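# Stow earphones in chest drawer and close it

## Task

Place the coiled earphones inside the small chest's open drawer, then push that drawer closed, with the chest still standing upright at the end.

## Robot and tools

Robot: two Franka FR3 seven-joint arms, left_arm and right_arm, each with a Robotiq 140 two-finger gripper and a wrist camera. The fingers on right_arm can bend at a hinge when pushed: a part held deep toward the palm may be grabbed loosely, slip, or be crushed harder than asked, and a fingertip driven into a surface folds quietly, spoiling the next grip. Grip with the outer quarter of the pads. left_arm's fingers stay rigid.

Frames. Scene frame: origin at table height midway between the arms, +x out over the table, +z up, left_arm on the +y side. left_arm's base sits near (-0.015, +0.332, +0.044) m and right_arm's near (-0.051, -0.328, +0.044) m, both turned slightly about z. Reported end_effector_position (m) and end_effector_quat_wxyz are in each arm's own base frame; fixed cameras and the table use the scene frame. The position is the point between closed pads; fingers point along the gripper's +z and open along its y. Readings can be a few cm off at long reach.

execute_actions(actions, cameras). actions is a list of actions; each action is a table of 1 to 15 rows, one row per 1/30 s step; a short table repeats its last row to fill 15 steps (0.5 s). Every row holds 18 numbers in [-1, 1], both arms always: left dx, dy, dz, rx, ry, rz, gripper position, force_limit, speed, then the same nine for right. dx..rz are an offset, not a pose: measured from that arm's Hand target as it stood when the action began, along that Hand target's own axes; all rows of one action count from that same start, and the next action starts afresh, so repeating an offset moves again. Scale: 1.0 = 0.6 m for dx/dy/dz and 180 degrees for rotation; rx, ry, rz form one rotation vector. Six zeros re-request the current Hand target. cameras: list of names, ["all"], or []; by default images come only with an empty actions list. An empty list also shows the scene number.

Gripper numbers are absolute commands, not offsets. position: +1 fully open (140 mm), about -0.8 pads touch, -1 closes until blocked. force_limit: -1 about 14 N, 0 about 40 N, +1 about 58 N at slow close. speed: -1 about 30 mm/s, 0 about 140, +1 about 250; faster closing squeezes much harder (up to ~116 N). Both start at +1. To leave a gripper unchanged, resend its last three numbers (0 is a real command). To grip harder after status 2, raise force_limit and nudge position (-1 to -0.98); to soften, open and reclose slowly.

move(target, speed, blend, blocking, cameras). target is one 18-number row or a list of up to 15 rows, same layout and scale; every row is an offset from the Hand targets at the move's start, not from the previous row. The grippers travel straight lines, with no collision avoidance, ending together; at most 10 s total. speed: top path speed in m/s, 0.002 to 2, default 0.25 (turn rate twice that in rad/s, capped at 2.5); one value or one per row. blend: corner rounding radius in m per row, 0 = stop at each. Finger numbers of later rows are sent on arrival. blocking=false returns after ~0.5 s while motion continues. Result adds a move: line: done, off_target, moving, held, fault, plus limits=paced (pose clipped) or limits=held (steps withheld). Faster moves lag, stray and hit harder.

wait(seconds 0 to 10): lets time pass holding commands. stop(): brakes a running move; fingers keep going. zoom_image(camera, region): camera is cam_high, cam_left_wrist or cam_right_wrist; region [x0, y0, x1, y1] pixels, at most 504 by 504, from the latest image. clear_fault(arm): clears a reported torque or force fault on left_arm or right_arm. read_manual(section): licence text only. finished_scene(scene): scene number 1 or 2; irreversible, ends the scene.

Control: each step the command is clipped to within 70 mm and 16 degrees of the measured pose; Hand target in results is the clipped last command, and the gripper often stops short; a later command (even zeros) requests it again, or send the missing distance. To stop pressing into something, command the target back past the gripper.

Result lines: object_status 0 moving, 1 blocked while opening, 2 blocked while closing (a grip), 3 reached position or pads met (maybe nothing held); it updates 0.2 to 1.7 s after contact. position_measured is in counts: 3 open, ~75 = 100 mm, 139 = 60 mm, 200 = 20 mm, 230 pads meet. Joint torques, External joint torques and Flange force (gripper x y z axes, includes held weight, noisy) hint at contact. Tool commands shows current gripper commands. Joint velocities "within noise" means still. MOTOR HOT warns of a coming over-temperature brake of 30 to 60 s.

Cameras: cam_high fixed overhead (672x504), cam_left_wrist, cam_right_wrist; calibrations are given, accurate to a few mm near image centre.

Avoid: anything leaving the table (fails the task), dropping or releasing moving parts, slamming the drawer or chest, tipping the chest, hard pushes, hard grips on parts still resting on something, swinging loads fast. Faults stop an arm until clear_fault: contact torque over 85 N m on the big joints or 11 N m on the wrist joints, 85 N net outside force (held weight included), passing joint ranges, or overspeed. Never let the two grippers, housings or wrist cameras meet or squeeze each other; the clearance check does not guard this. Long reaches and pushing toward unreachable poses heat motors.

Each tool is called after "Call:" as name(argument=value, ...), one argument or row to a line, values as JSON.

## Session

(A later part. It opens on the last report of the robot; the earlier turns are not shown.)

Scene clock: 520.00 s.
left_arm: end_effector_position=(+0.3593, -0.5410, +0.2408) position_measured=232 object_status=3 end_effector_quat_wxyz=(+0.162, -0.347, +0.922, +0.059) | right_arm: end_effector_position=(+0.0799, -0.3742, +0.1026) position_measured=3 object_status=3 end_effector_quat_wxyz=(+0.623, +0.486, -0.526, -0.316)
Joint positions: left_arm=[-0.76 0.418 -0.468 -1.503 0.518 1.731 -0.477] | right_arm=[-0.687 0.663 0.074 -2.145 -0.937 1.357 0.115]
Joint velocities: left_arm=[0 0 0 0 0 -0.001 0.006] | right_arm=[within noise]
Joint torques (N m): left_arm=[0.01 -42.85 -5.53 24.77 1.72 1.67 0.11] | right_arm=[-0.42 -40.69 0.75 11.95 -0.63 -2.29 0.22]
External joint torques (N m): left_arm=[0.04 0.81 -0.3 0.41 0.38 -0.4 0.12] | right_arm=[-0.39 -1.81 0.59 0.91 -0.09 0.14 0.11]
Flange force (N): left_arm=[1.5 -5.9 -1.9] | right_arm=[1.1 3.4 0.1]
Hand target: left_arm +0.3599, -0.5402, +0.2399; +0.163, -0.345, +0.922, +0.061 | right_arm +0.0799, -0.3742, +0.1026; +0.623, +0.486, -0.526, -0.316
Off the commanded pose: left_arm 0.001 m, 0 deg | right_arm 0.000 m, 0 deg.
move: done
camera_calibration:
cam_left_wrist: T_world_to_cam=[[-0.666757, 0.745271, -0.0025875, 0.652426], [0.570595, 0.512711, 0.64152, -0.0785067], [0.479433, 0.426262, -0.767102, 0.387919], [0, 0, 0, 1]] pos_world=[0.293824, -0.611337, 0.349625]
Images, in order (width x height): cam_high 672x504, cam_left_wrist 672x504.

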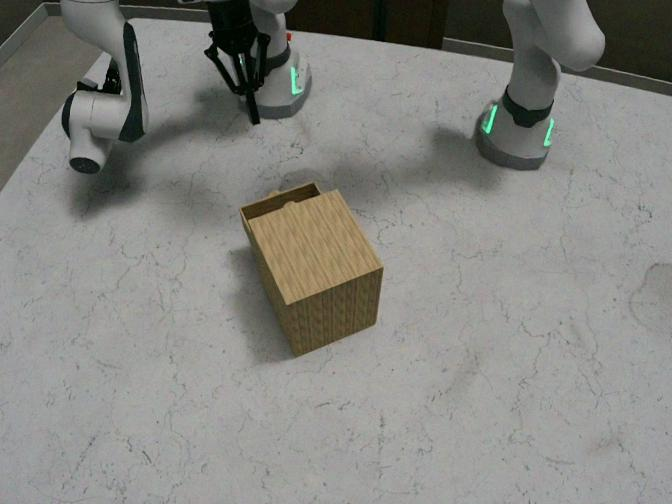

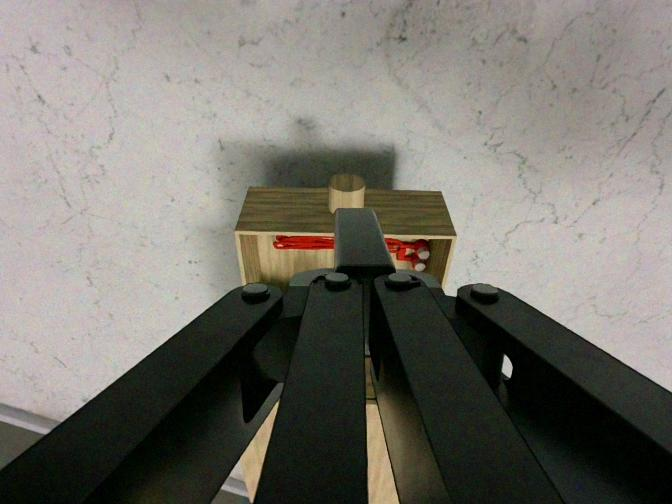

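Call:
move(
  target=[
    [0.0458, -0.0008, 0.2448, 0, 0, 0, -1, -1, -0.5, 0, 0, 0, 0, 0, 0, 1, 1, 1],
    [-0.1108, -0.0008, 0.3018, 0, 0, 0, -1, -1, -0.5, 0, 0, 0, 0, 0, 0, 1, 1, 1],
  ],
  speed=[0.15, 0.06],
  blend=0.008,
  cameras=["cam_left_wrist", "cam_high"],
)

Call:
zoom_image(
  camera="cam_high",
  region=[210, 130, 400, 370],
)

Call:
zoom_image(
  camera="cam_left_wrist",
  region=[170, 150, 520, 450],
)

Scene clock: 546.17 s.
left_arm: end_effector_position=(+0.4533, -0.4588, +0.0916) position_measured=232 object_status=3 end_effector_quat_wxyz=(+0.162, -0.348, +0.921, +0.062) | right_arm: end_effector_position=(+0.0799, -0.3742, +0.1026) position_measured=3 object_status=3 end_effector_quat_wxyz=(+0.623, +0.486, -0.526, -0.316)
Joint positions: left_arm=[-0.584 0.492 -0.393 -1.783 0.628 2.109 -0.455] | right_arm=[-0.687 0.663 0.074 -2.145 -0.937 1.357 0.115]
Joint velocities: left_arm=[0 -0.001 0.001 0.001 0 0.001 0.006] | right_arm=[within noise]
Joint torques (N m): left_arm=[0.54 -45.06 -6.16 22.71 1.35 2.28 0.22] | right_arm=[-0.4 -40.64 0.72 11.94 -0.62 -2.29 0.21]
External joint torques (N m): left_arm=[0.64 -0.62 -0.55 -0.13 0.52 0.21 0.23] | right_arm=[-0.4 -1.76 0.53 0.85 -0.08 0.13 0.11]
Flange force (N): left_arm=[-1.5 3.1 -0.2] | right_arm=[1.0 3.3 0.2]
Hand target: left_arm +0.4542, -0.4589, +0.0925; +0.163, -0.345, +0.922, +0.061 | right_arm +0.0799, -0.3742, +0.1026; +0.623, +0.486, -0.526, -0.316
Off the commanded pose: left_arm 0.001 m, 0 deg | right_arm 0.000 m, 0 deg.
move: done
camera_calibration:
cam_left_wrist: T_world_to_cam=[[-0.668407, 0.74379, 0.00278588, 0.65303], [0.571246, 0.510945, 0.64235, -0.0796638], [0.47635, 0.430943, -0.766407, 0.196843], [0, 0, 0, 1]] pos_world=[0.388232, -0.529842, 0.200215]
Images, in order (width x height): cam_high 672x504, cam_left_wrist 672x504.

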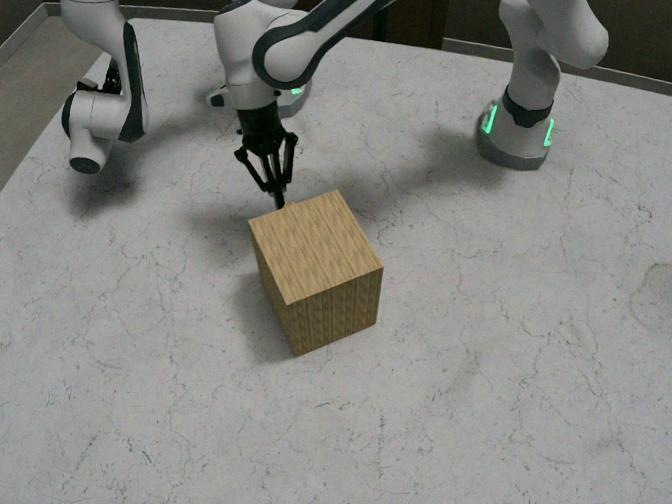

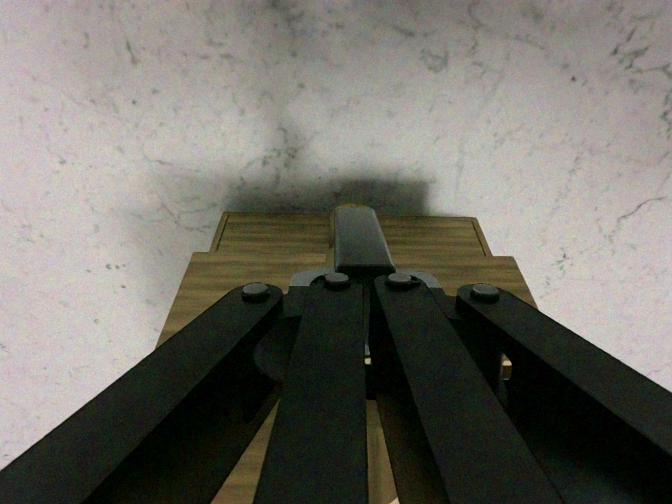

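Scaled by 2.100 from the camera's 672x504 image, which has a finer 960x720 frame.

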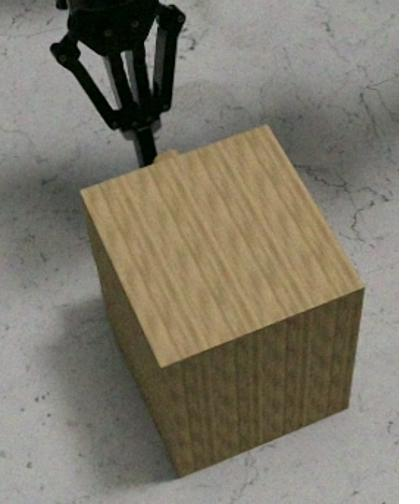

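Scaled by 1.440 from the camera's 672x504 image, which has a finer 960x720 frame.

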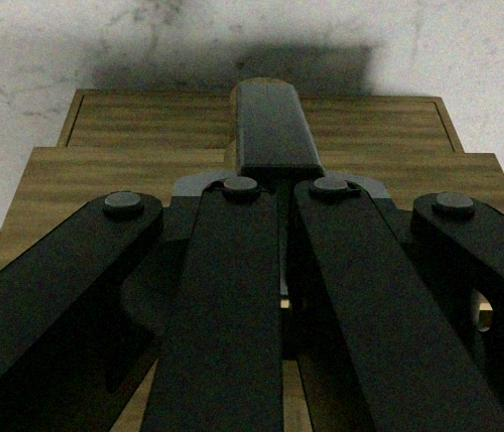

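Call:
move(
  target=[-0.0282, 0, 0.0103, 0, 0, 0, -1, -1, -0.5, 0, 0, 0, 0, 0, 0, 1, 1, 1],
  speed=0.05,
  cameras=["cam_left_wrist"],
)

Call:
zoom_image(
  camera="cam_left_wrist",
  region=[170, 150, 520, 450],
)

Scene clock: 561.97 s.
left_arm: end_effector_position=(+0.4662, -0.4476, +0.0916) position_measured=232 object_status=3 end_effector_quat_wxyz=(+0.162, -0.348, +0.922, +0.061) | right_arm: end_effector_position=(+0.0799, -0.3742, +0.1026) position_measured=3 object_status=3 end_effector_quat_wxyz=(+0.623, +0.486, -0.526, -0.316)
Joint positions: left_arm=[-0.557 0.488 -0.391 -1.79 0.631 2.123 -0.431] | right_arm=[-0.687 0.663 0.074 -2.145 -0.937 1.357 0.115]
Joint velocities: left_arm=[0 0 0.001 0.002 0 0.001 0.007] | right_arm=[within noise]
Joint torques (N m): left_arm=[0.67 -44.97 -5.55 22.78 1.38 2.35 0.21] | right_arm=[-0.39 -40.7 0.74 11.97 -0.63 -2.3 0.2]
External joint torques (N m): left_arm=[0.72 -0.56 -0.03 -0.1 0.57 0.25 0.22] | right_arm=[-0.28 -1.8 0.65 0.91 -0.09 0.13 0.1]
Flange force (N): left_arm=[-1.6 2.8 0.3] | right_arm=[1.0 3.4 -0.1]
Hand target: left_arm +0.4678, -0.4471, +0.0925; +0.163, -0.345, +0.922, +0.061 | right_arm +0.0799, -0.3742, +0.1026; +0.623, +0.486, -0.526, -0.316
Off the commanded pose: left_arm 0.002 m, 0 deg | right_arm 0.000 m, 0 deg.
move: done
camera_calibration:
cam_left_wrist: T_world_to_cam=[[-0.667658, 0.744463, 0.00273905, 0.653304], [0.572114, 0.510729, 0.641748, -0.0932102], [0.476359, 0.430035, -0.766911, 0.185534], [0, 0, 0, 1]] pos_world=[0.40113, -0.518542, 0.200316]
Images, in order (width x height): cam_left_wrist 672x504.

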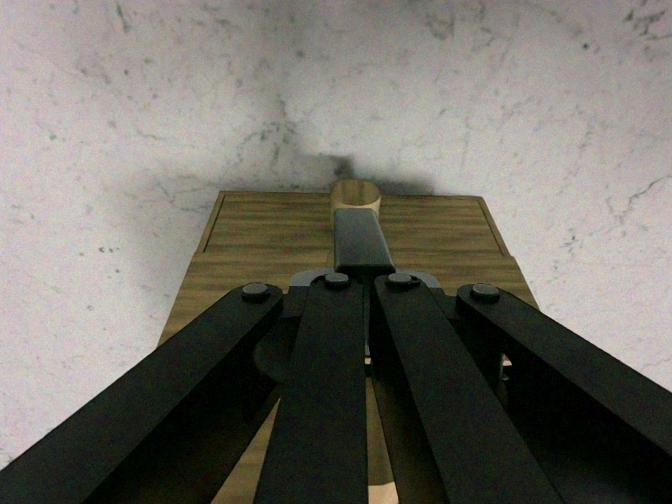

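Scaled by 1.440 from the camera's 672x504 image, which has a finer 960x720 frame.

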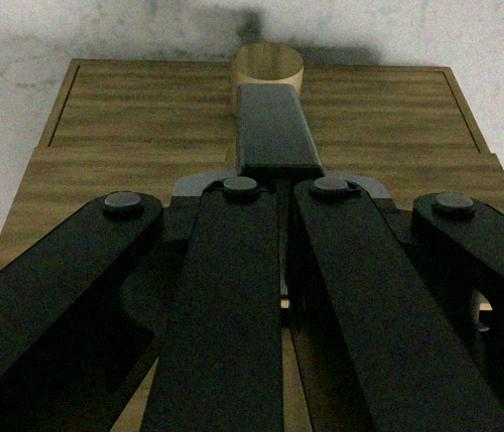

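Call:
move(
  target=[-0.0094, 0, 0.0034, 0, 0, 0, -1, -1, -0.5, 0, 0, 0, 0, 0, 0, 1, 1, 1],
  speed=0.04,
  cameras=["cam_left_wrist"],
)

Call:
zoom_image(
  camera="cam_left_wrist",
  region=[150, 150, 350, 350],
)

Scene clock: 569.93 s.
left_arm: end_effector_position=(+0.4700, -0.4443, +0.0916) position_measured=232 object_status=3 end_effector_quat_wxyz=(+0.161, -0.347, +0.922, +0.061) | right_arm: end_effector_position=(+0.0799, -0.3742, +0.1026) position_measured=3 object_status=3 end_effector_quat_wxyz=(+0.623, +0.486, -0.526, -0.316)
Joint positions: left_arm=[-0.549 0.486 -0.391 -1.792 0.632 2.127 -0.423] | right_arm=[-0.687 0.663 0.074 -2.145 -0.937 1.357 0.115]
Joint velocities: left_arm=[0.003 0 0.001 -0.001 0.002 0.001 0.007] | right_arm=[within noise]
Joint torques (N m): left_arm=[1.42 -44.98 -5.53 22.72 1.45 2.26 0.2] | right_arm=[-0.37 -40.7 0.78 11.9 -0.61 -2.31 0.18]
External joint torques (N m): left_arm=[1.55 -0.66 0.04 -0.1 0.64 0.16 0.21] | right_arm=[-0.32 -1.8 0.63 0.82 -0.07 0.12 0.07]
Flange force (N): left_arm=[-2.7 3.6 0.2] | right_arm=[0.9 3.6 0.1]
Hand target: left_arm +0.4723, -0.4432, +0.0925; +0.163, -0.345, +0.922, +0.061 | right_arm +0.0799, -0.3742, +0.1026; +0.623, +0.486, -0.526, -0.316
Off the commanded pose: left_arm 0.003 m, 0 deg | right_arm 0.000 m, 0 deg.
move: done
camera_calibration:
cam_left_wrist: T_world_to_cam=[[-0.666966, 0.745082, 0.00290514, 0.653381], [0.572981, 0.510409, 0.641229, -0.0976541], [0.476286, 0.429343, -0.767344, 0.182051], [0, 0, 0, 1]] pos_world=[0.405029, -0.515141, 0.200416]
Images, in order (width x height): cam_left_wrist 672x504.

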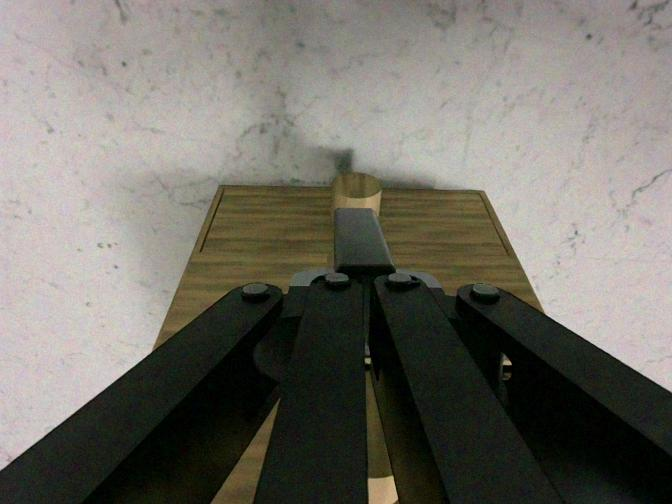

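Scaled by 2.520 from the camera's 672x504 image, which has a finer 960x720 frame.

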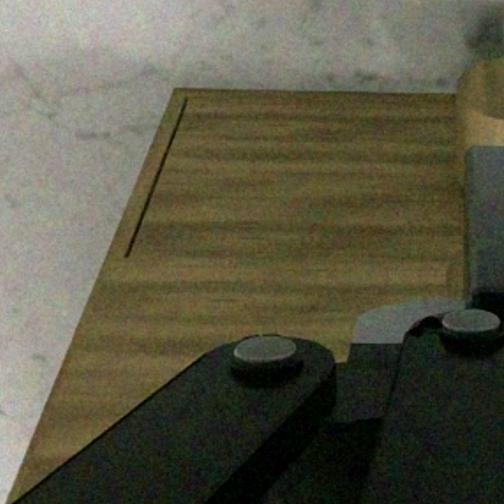

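Call:
move(
  target=[-0.0063, 0, 0.0023, 0, 0, 0, -1, -1, -0.5, 0, 0, 0, 0, 0, 0, 1, 1, 1],
  speed=0.04,
  cameras=["cam_left_wrist", "cam_high"],
)

Call:
zoom_image(
  camera="cam_left_wrist",
  region=[150, 150, 350, 350],
)

Scene clock: 576.07 s.
left_arm: end_effector_position=(+0.4729, -0.4418, +0.0916) position_measured=232 object_status=3 end_effector_quat_wxyz=(+0.161, -0.347, +0.922, +0.061) | right_arm: end_effector_position=(+0.0799, -0.3742, +0.1026) position_measured=3 object_status=3 end_effector_quat_wxyz=(+0.623, +0.486, -0.526, -0.316)
Joint positions: left_arm=[-0.542 0.486 -0.391 -1.793 0.633 2.13 -0.417] | right_arm=[-0.687 0.663 0.074 -2.145 -0.937 1.357 0.115]
Joint velocities: left_arm=[0.003 -0.002 -0.001 -0.001 0.003 0.002 0.004] | right_arm=[within noise]
Joint torques (N m): left_arm=[0.05 -44.98 -5.54 22.85 1.57 2.25 0.19] | right_arm=[-0.43 -40.73 0.7 11.95 -0.64 -2.31 0.22]
External joint torques (N m): left_arm=[0.19 -0.61 0.03 -0.03 0.77 0.13 0.19] | right_arm=[-0.44 -1.82 0.49 0.84 -0.1 0.11 0.11]
Flange force (N): left_arm=[-0.8 1.9 0.2] | right_arm=[1.1 3.5 0.3]
Hand target: left_arm +0.4753, -0.4406, +0.0925; +0.163, -0.345, +0.922, +0.061 | right_arm +0.0799, -0.3742, +0.1026; +0.623, +0.486, -0.526, -0.316
Off the commanded pose: left_arm 0.003 m, 0 deg | right_arm 0.000 m, 0 deg.
move: done
camera_calibration:
cam_left_wrist: T_world_to_cam=[[-0.666398, 0.74559, 0.0029674, 0.653393], [0.573472, 0.510009, 0.641109, -0.101023], [0.476491, 0.428935, -0.767444, 0.179282], [0, 0, 0, 1]] pos_world=[0.407928, -0.512542, 0.200416]
Images, in order (width x height): cam_high 672x504, cam_left_wrist 672x504.

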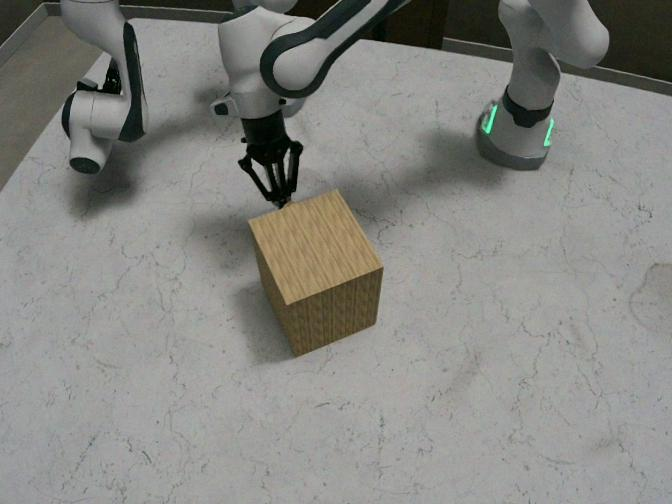

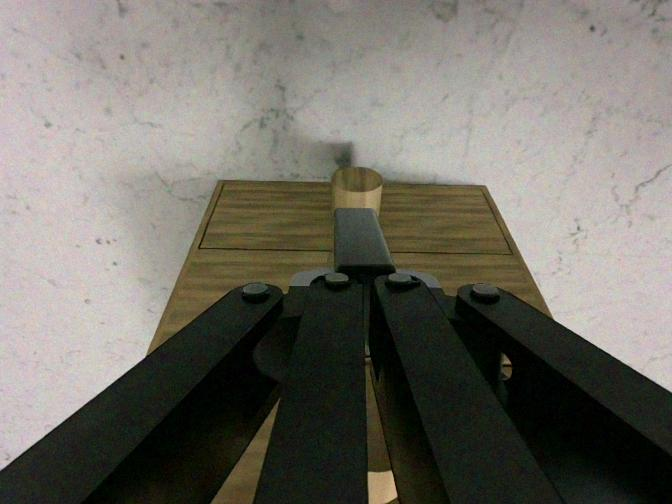

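Scaled by 2.520 from the camera's 672x504 image, which has a finer 960x720 frame.

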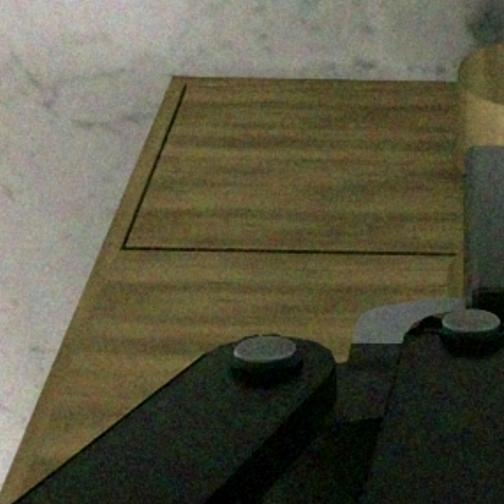

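Call:
move(
  target=[-0.0063, 0, 0.0023, 0, 0, 0, -1, -1, -0.5, 0, 0, 0, 0, 0, 0, 1, 1, 1],
  speed=0.04,
  cameras=["cam_left_wrist", "cam_high"],
)

Call:
zoom_image(
  camera="cam_left_wrist",
  region=[150, 150, 350, 350],
)

Scene clock: 582.00 s.
left_arm: end_effector_position=(+0.4748, -0.4402, +0.0915) position_measured=232 object_status=3 end_effector_quat_wxyz=(+0.161, -0.346, +0.922, +0.061) | right_arm: end_effector_position=(+0.0799, -0.3742, +0.1026) position_measured=3 object_status=3 end_effector_quat_wxyz=(+0.623, +0.486, -0.526, -0.316)
Joint positions: left_arm=[-0.538 0.485 -0.391 -1.795 0.633 2.132 -0.412] | right_arm=[-0.687 0.663 0.074 -2.145 -0.937 1.357 0.115]
Joint velocities: left_arm=[0.001 -0.001 0 0 0 0.001 0.004] | right_arm=[within noise]
Joint torques (N m): left_arm=[1.39 -44.93 -4.48 23.17 1.49 2.27 0.2] | right_arm=[-0.36 -40.72 0.74 12 -0.64 -2.29 0.2]
External joint torques (N m): left_arm=[1.29 -0.61 0.91 0.28 0.69 0.16 0.21] | right_arm=[-0.38 -1.9 0.51 0.97 -0.11 0.13 0.09]
Flange force (N): left_arm=[-2.4 1.3 0.7] | right_arm=[1.3 3.5 0.1]
Hand target: left_arm +0.4784, -0.4379, +0.0925; +0.163, -0.345, +0.922, +0.061 | right_arm +0.0799, -0.3742, +0.1026; +0.623, +0.486, -0.526, -0.316
Off the commanded pose: left_arm 0.004 m, 0 deg | right_arm 0.000 m, 0 deg.
move: off_target (left_arm)
camera_calibration:
cam_left_wrist: T_world_to_cam=[[-0.66506, 0.746783, 0.00319925, 0.653272], [0.57477, 0.509127, 0.640647, -0.103689], [0.476795, 0.427908, -0.767829, 0.177095], [0, 0, 0, 1]] pos_world=[0.409625, -0.510842, 0.200317]
Images, in order (width x height): cam_high 672x504, cam_left_wrist 672x504.

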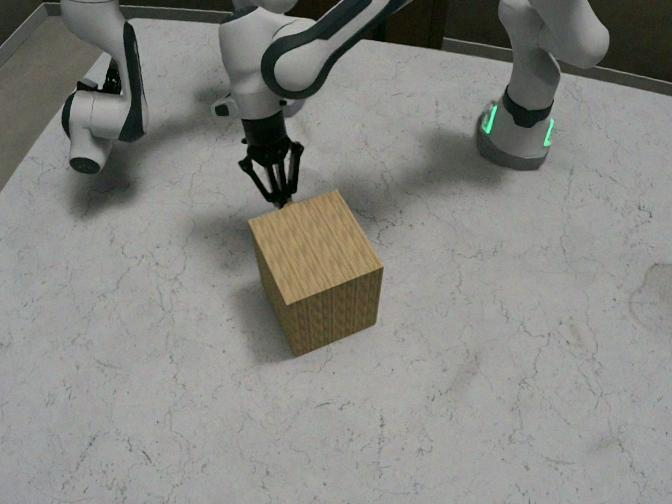

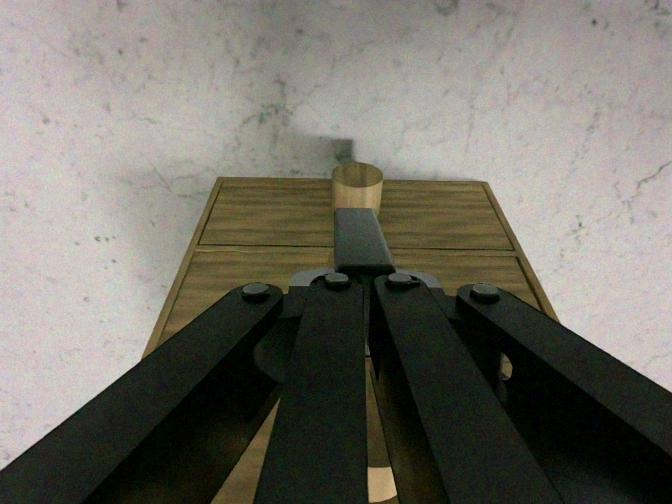

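Scaled by 2.520 from the camera's 672x504 image, which has a finer 960x720 frame.

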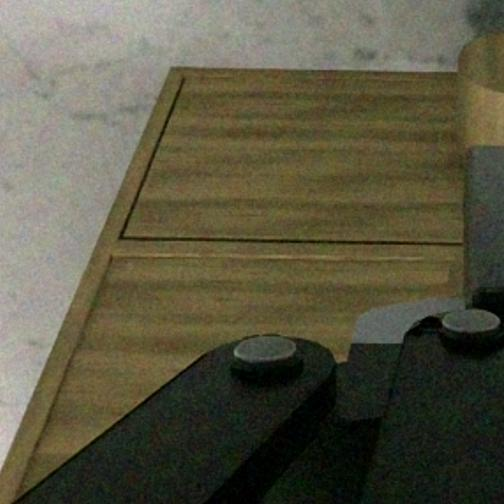

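Call:
move(
  target=[
    [0.0627, 0, -0.0228, 0, 0, 0, -1, -1, -0.5, 0, 0, 0, 0, 0, 0, 1, 1, 1],
    [0.037, 0, -0.1908, 0, 0, 0, -1, -1, -0.5, 0, 0, 0, 0, 0, 0, 1, 1, 1],
  ],
  speed=[0.08, 0.2],
  blend=0.02,
  cameras=["cam_left_wrist", "cam_high"],
)

Call:
zoom_image(
  camera="cam_left_wrist",
  region=[170, 130, 520, 350],
)

Scene clock: 589.50 s.
left_arm: end_effector_position=(+0.4346, -0.4774, +0.1939) position_measured=232 object_status=3 end_effector_quat_wxyz=(+0.165, -0.347, +0.921, +0.059) | right_arm: end_effector_position=(+0.0799, -0.3742, +0.1026) position_measured=3 object_status=3 end_effector_quat_wxyz=(+0.623, +0.486, -0.526, -0.316)
Joint positions: left_arm=[-0.6 0.379 -0.445 -1.685 0.543 1.919 -0.39] | right_arm=[-0.687 0.663 0.074 -2.145 -0.937 1.357 0.115]
Joint velocities: left_arm=[0.001 -0.001 0 0.001 0.001 -0.002 0.006] | right_arm=[within noise]
Joint torques (N m): left_arm=[-0.07 -41.46 -5.41 24.43 0.65 1.67 0.24] | right_arm=[-0.4 -40.75 0.72 11.95 -0.61 -2.3 0.26]
External joint torques (N m): left_arm=[0.04 0.92 -0.55 0.09 -0.49 -0.48 0.25] | right_arm=[-0.5 -1.8 0.44 0.8 -0.06 0.11 0.15]
Flange force (N): left_arm=[0.4 -3.6 -1.1] | right_arm=[0.9 3.5 0.5]
Hand target: left_arm +0.4331, -0.4773, +0.1925; +0.163, -0.345, +0.922, +0.061 | right_arm +0.0799, -0.3742, +0.1026; +0.623, +0.486, -0.526, -0.316
Off the commanded pose: left_arm 0.002 m, 0 deg | right_arm 0.000 m, 0 deg.
move: done
camera_calibration:
cam_left_wrist: T_world_to_cam=[[-0.666647, 0.74536, -0.00453199, 0.65552], [0.567823, 0.511779, 0.644717, -0.1238], [0.482865, 0.427225, -0.764408, 0.287198], [0, 0, 0, 1]] pos_world=[0.368619, -0.547939, 0.302323]
Images, in order (width x height): cam_high 672x504, cam_left_wrist 672x504.

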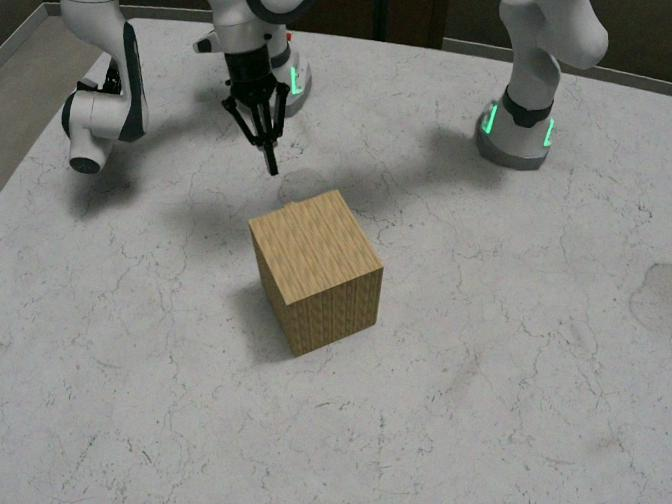

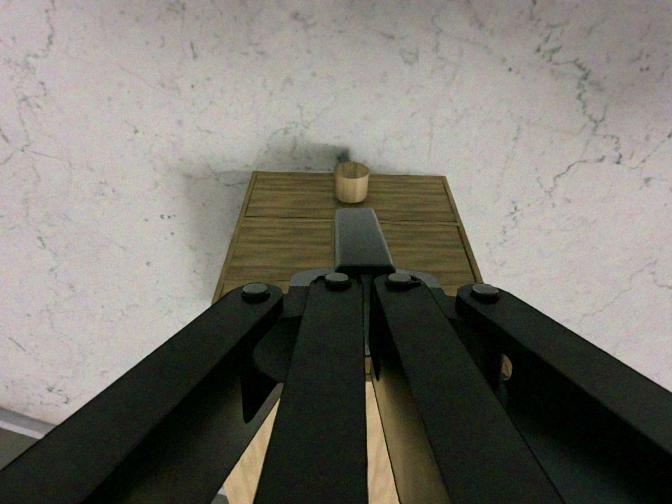

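Scaled by 1.440 from the camera's 672x504 image, which has a finer 960x720 frame.

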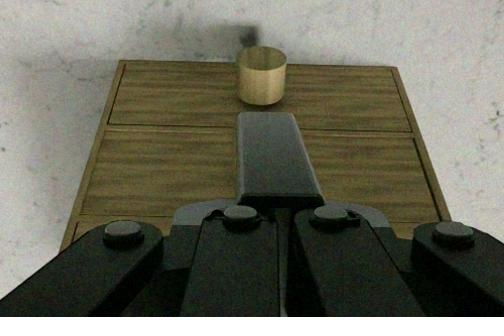

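Call:
finished_scene(
  scene=2,
)

The scene is finished: the task was done.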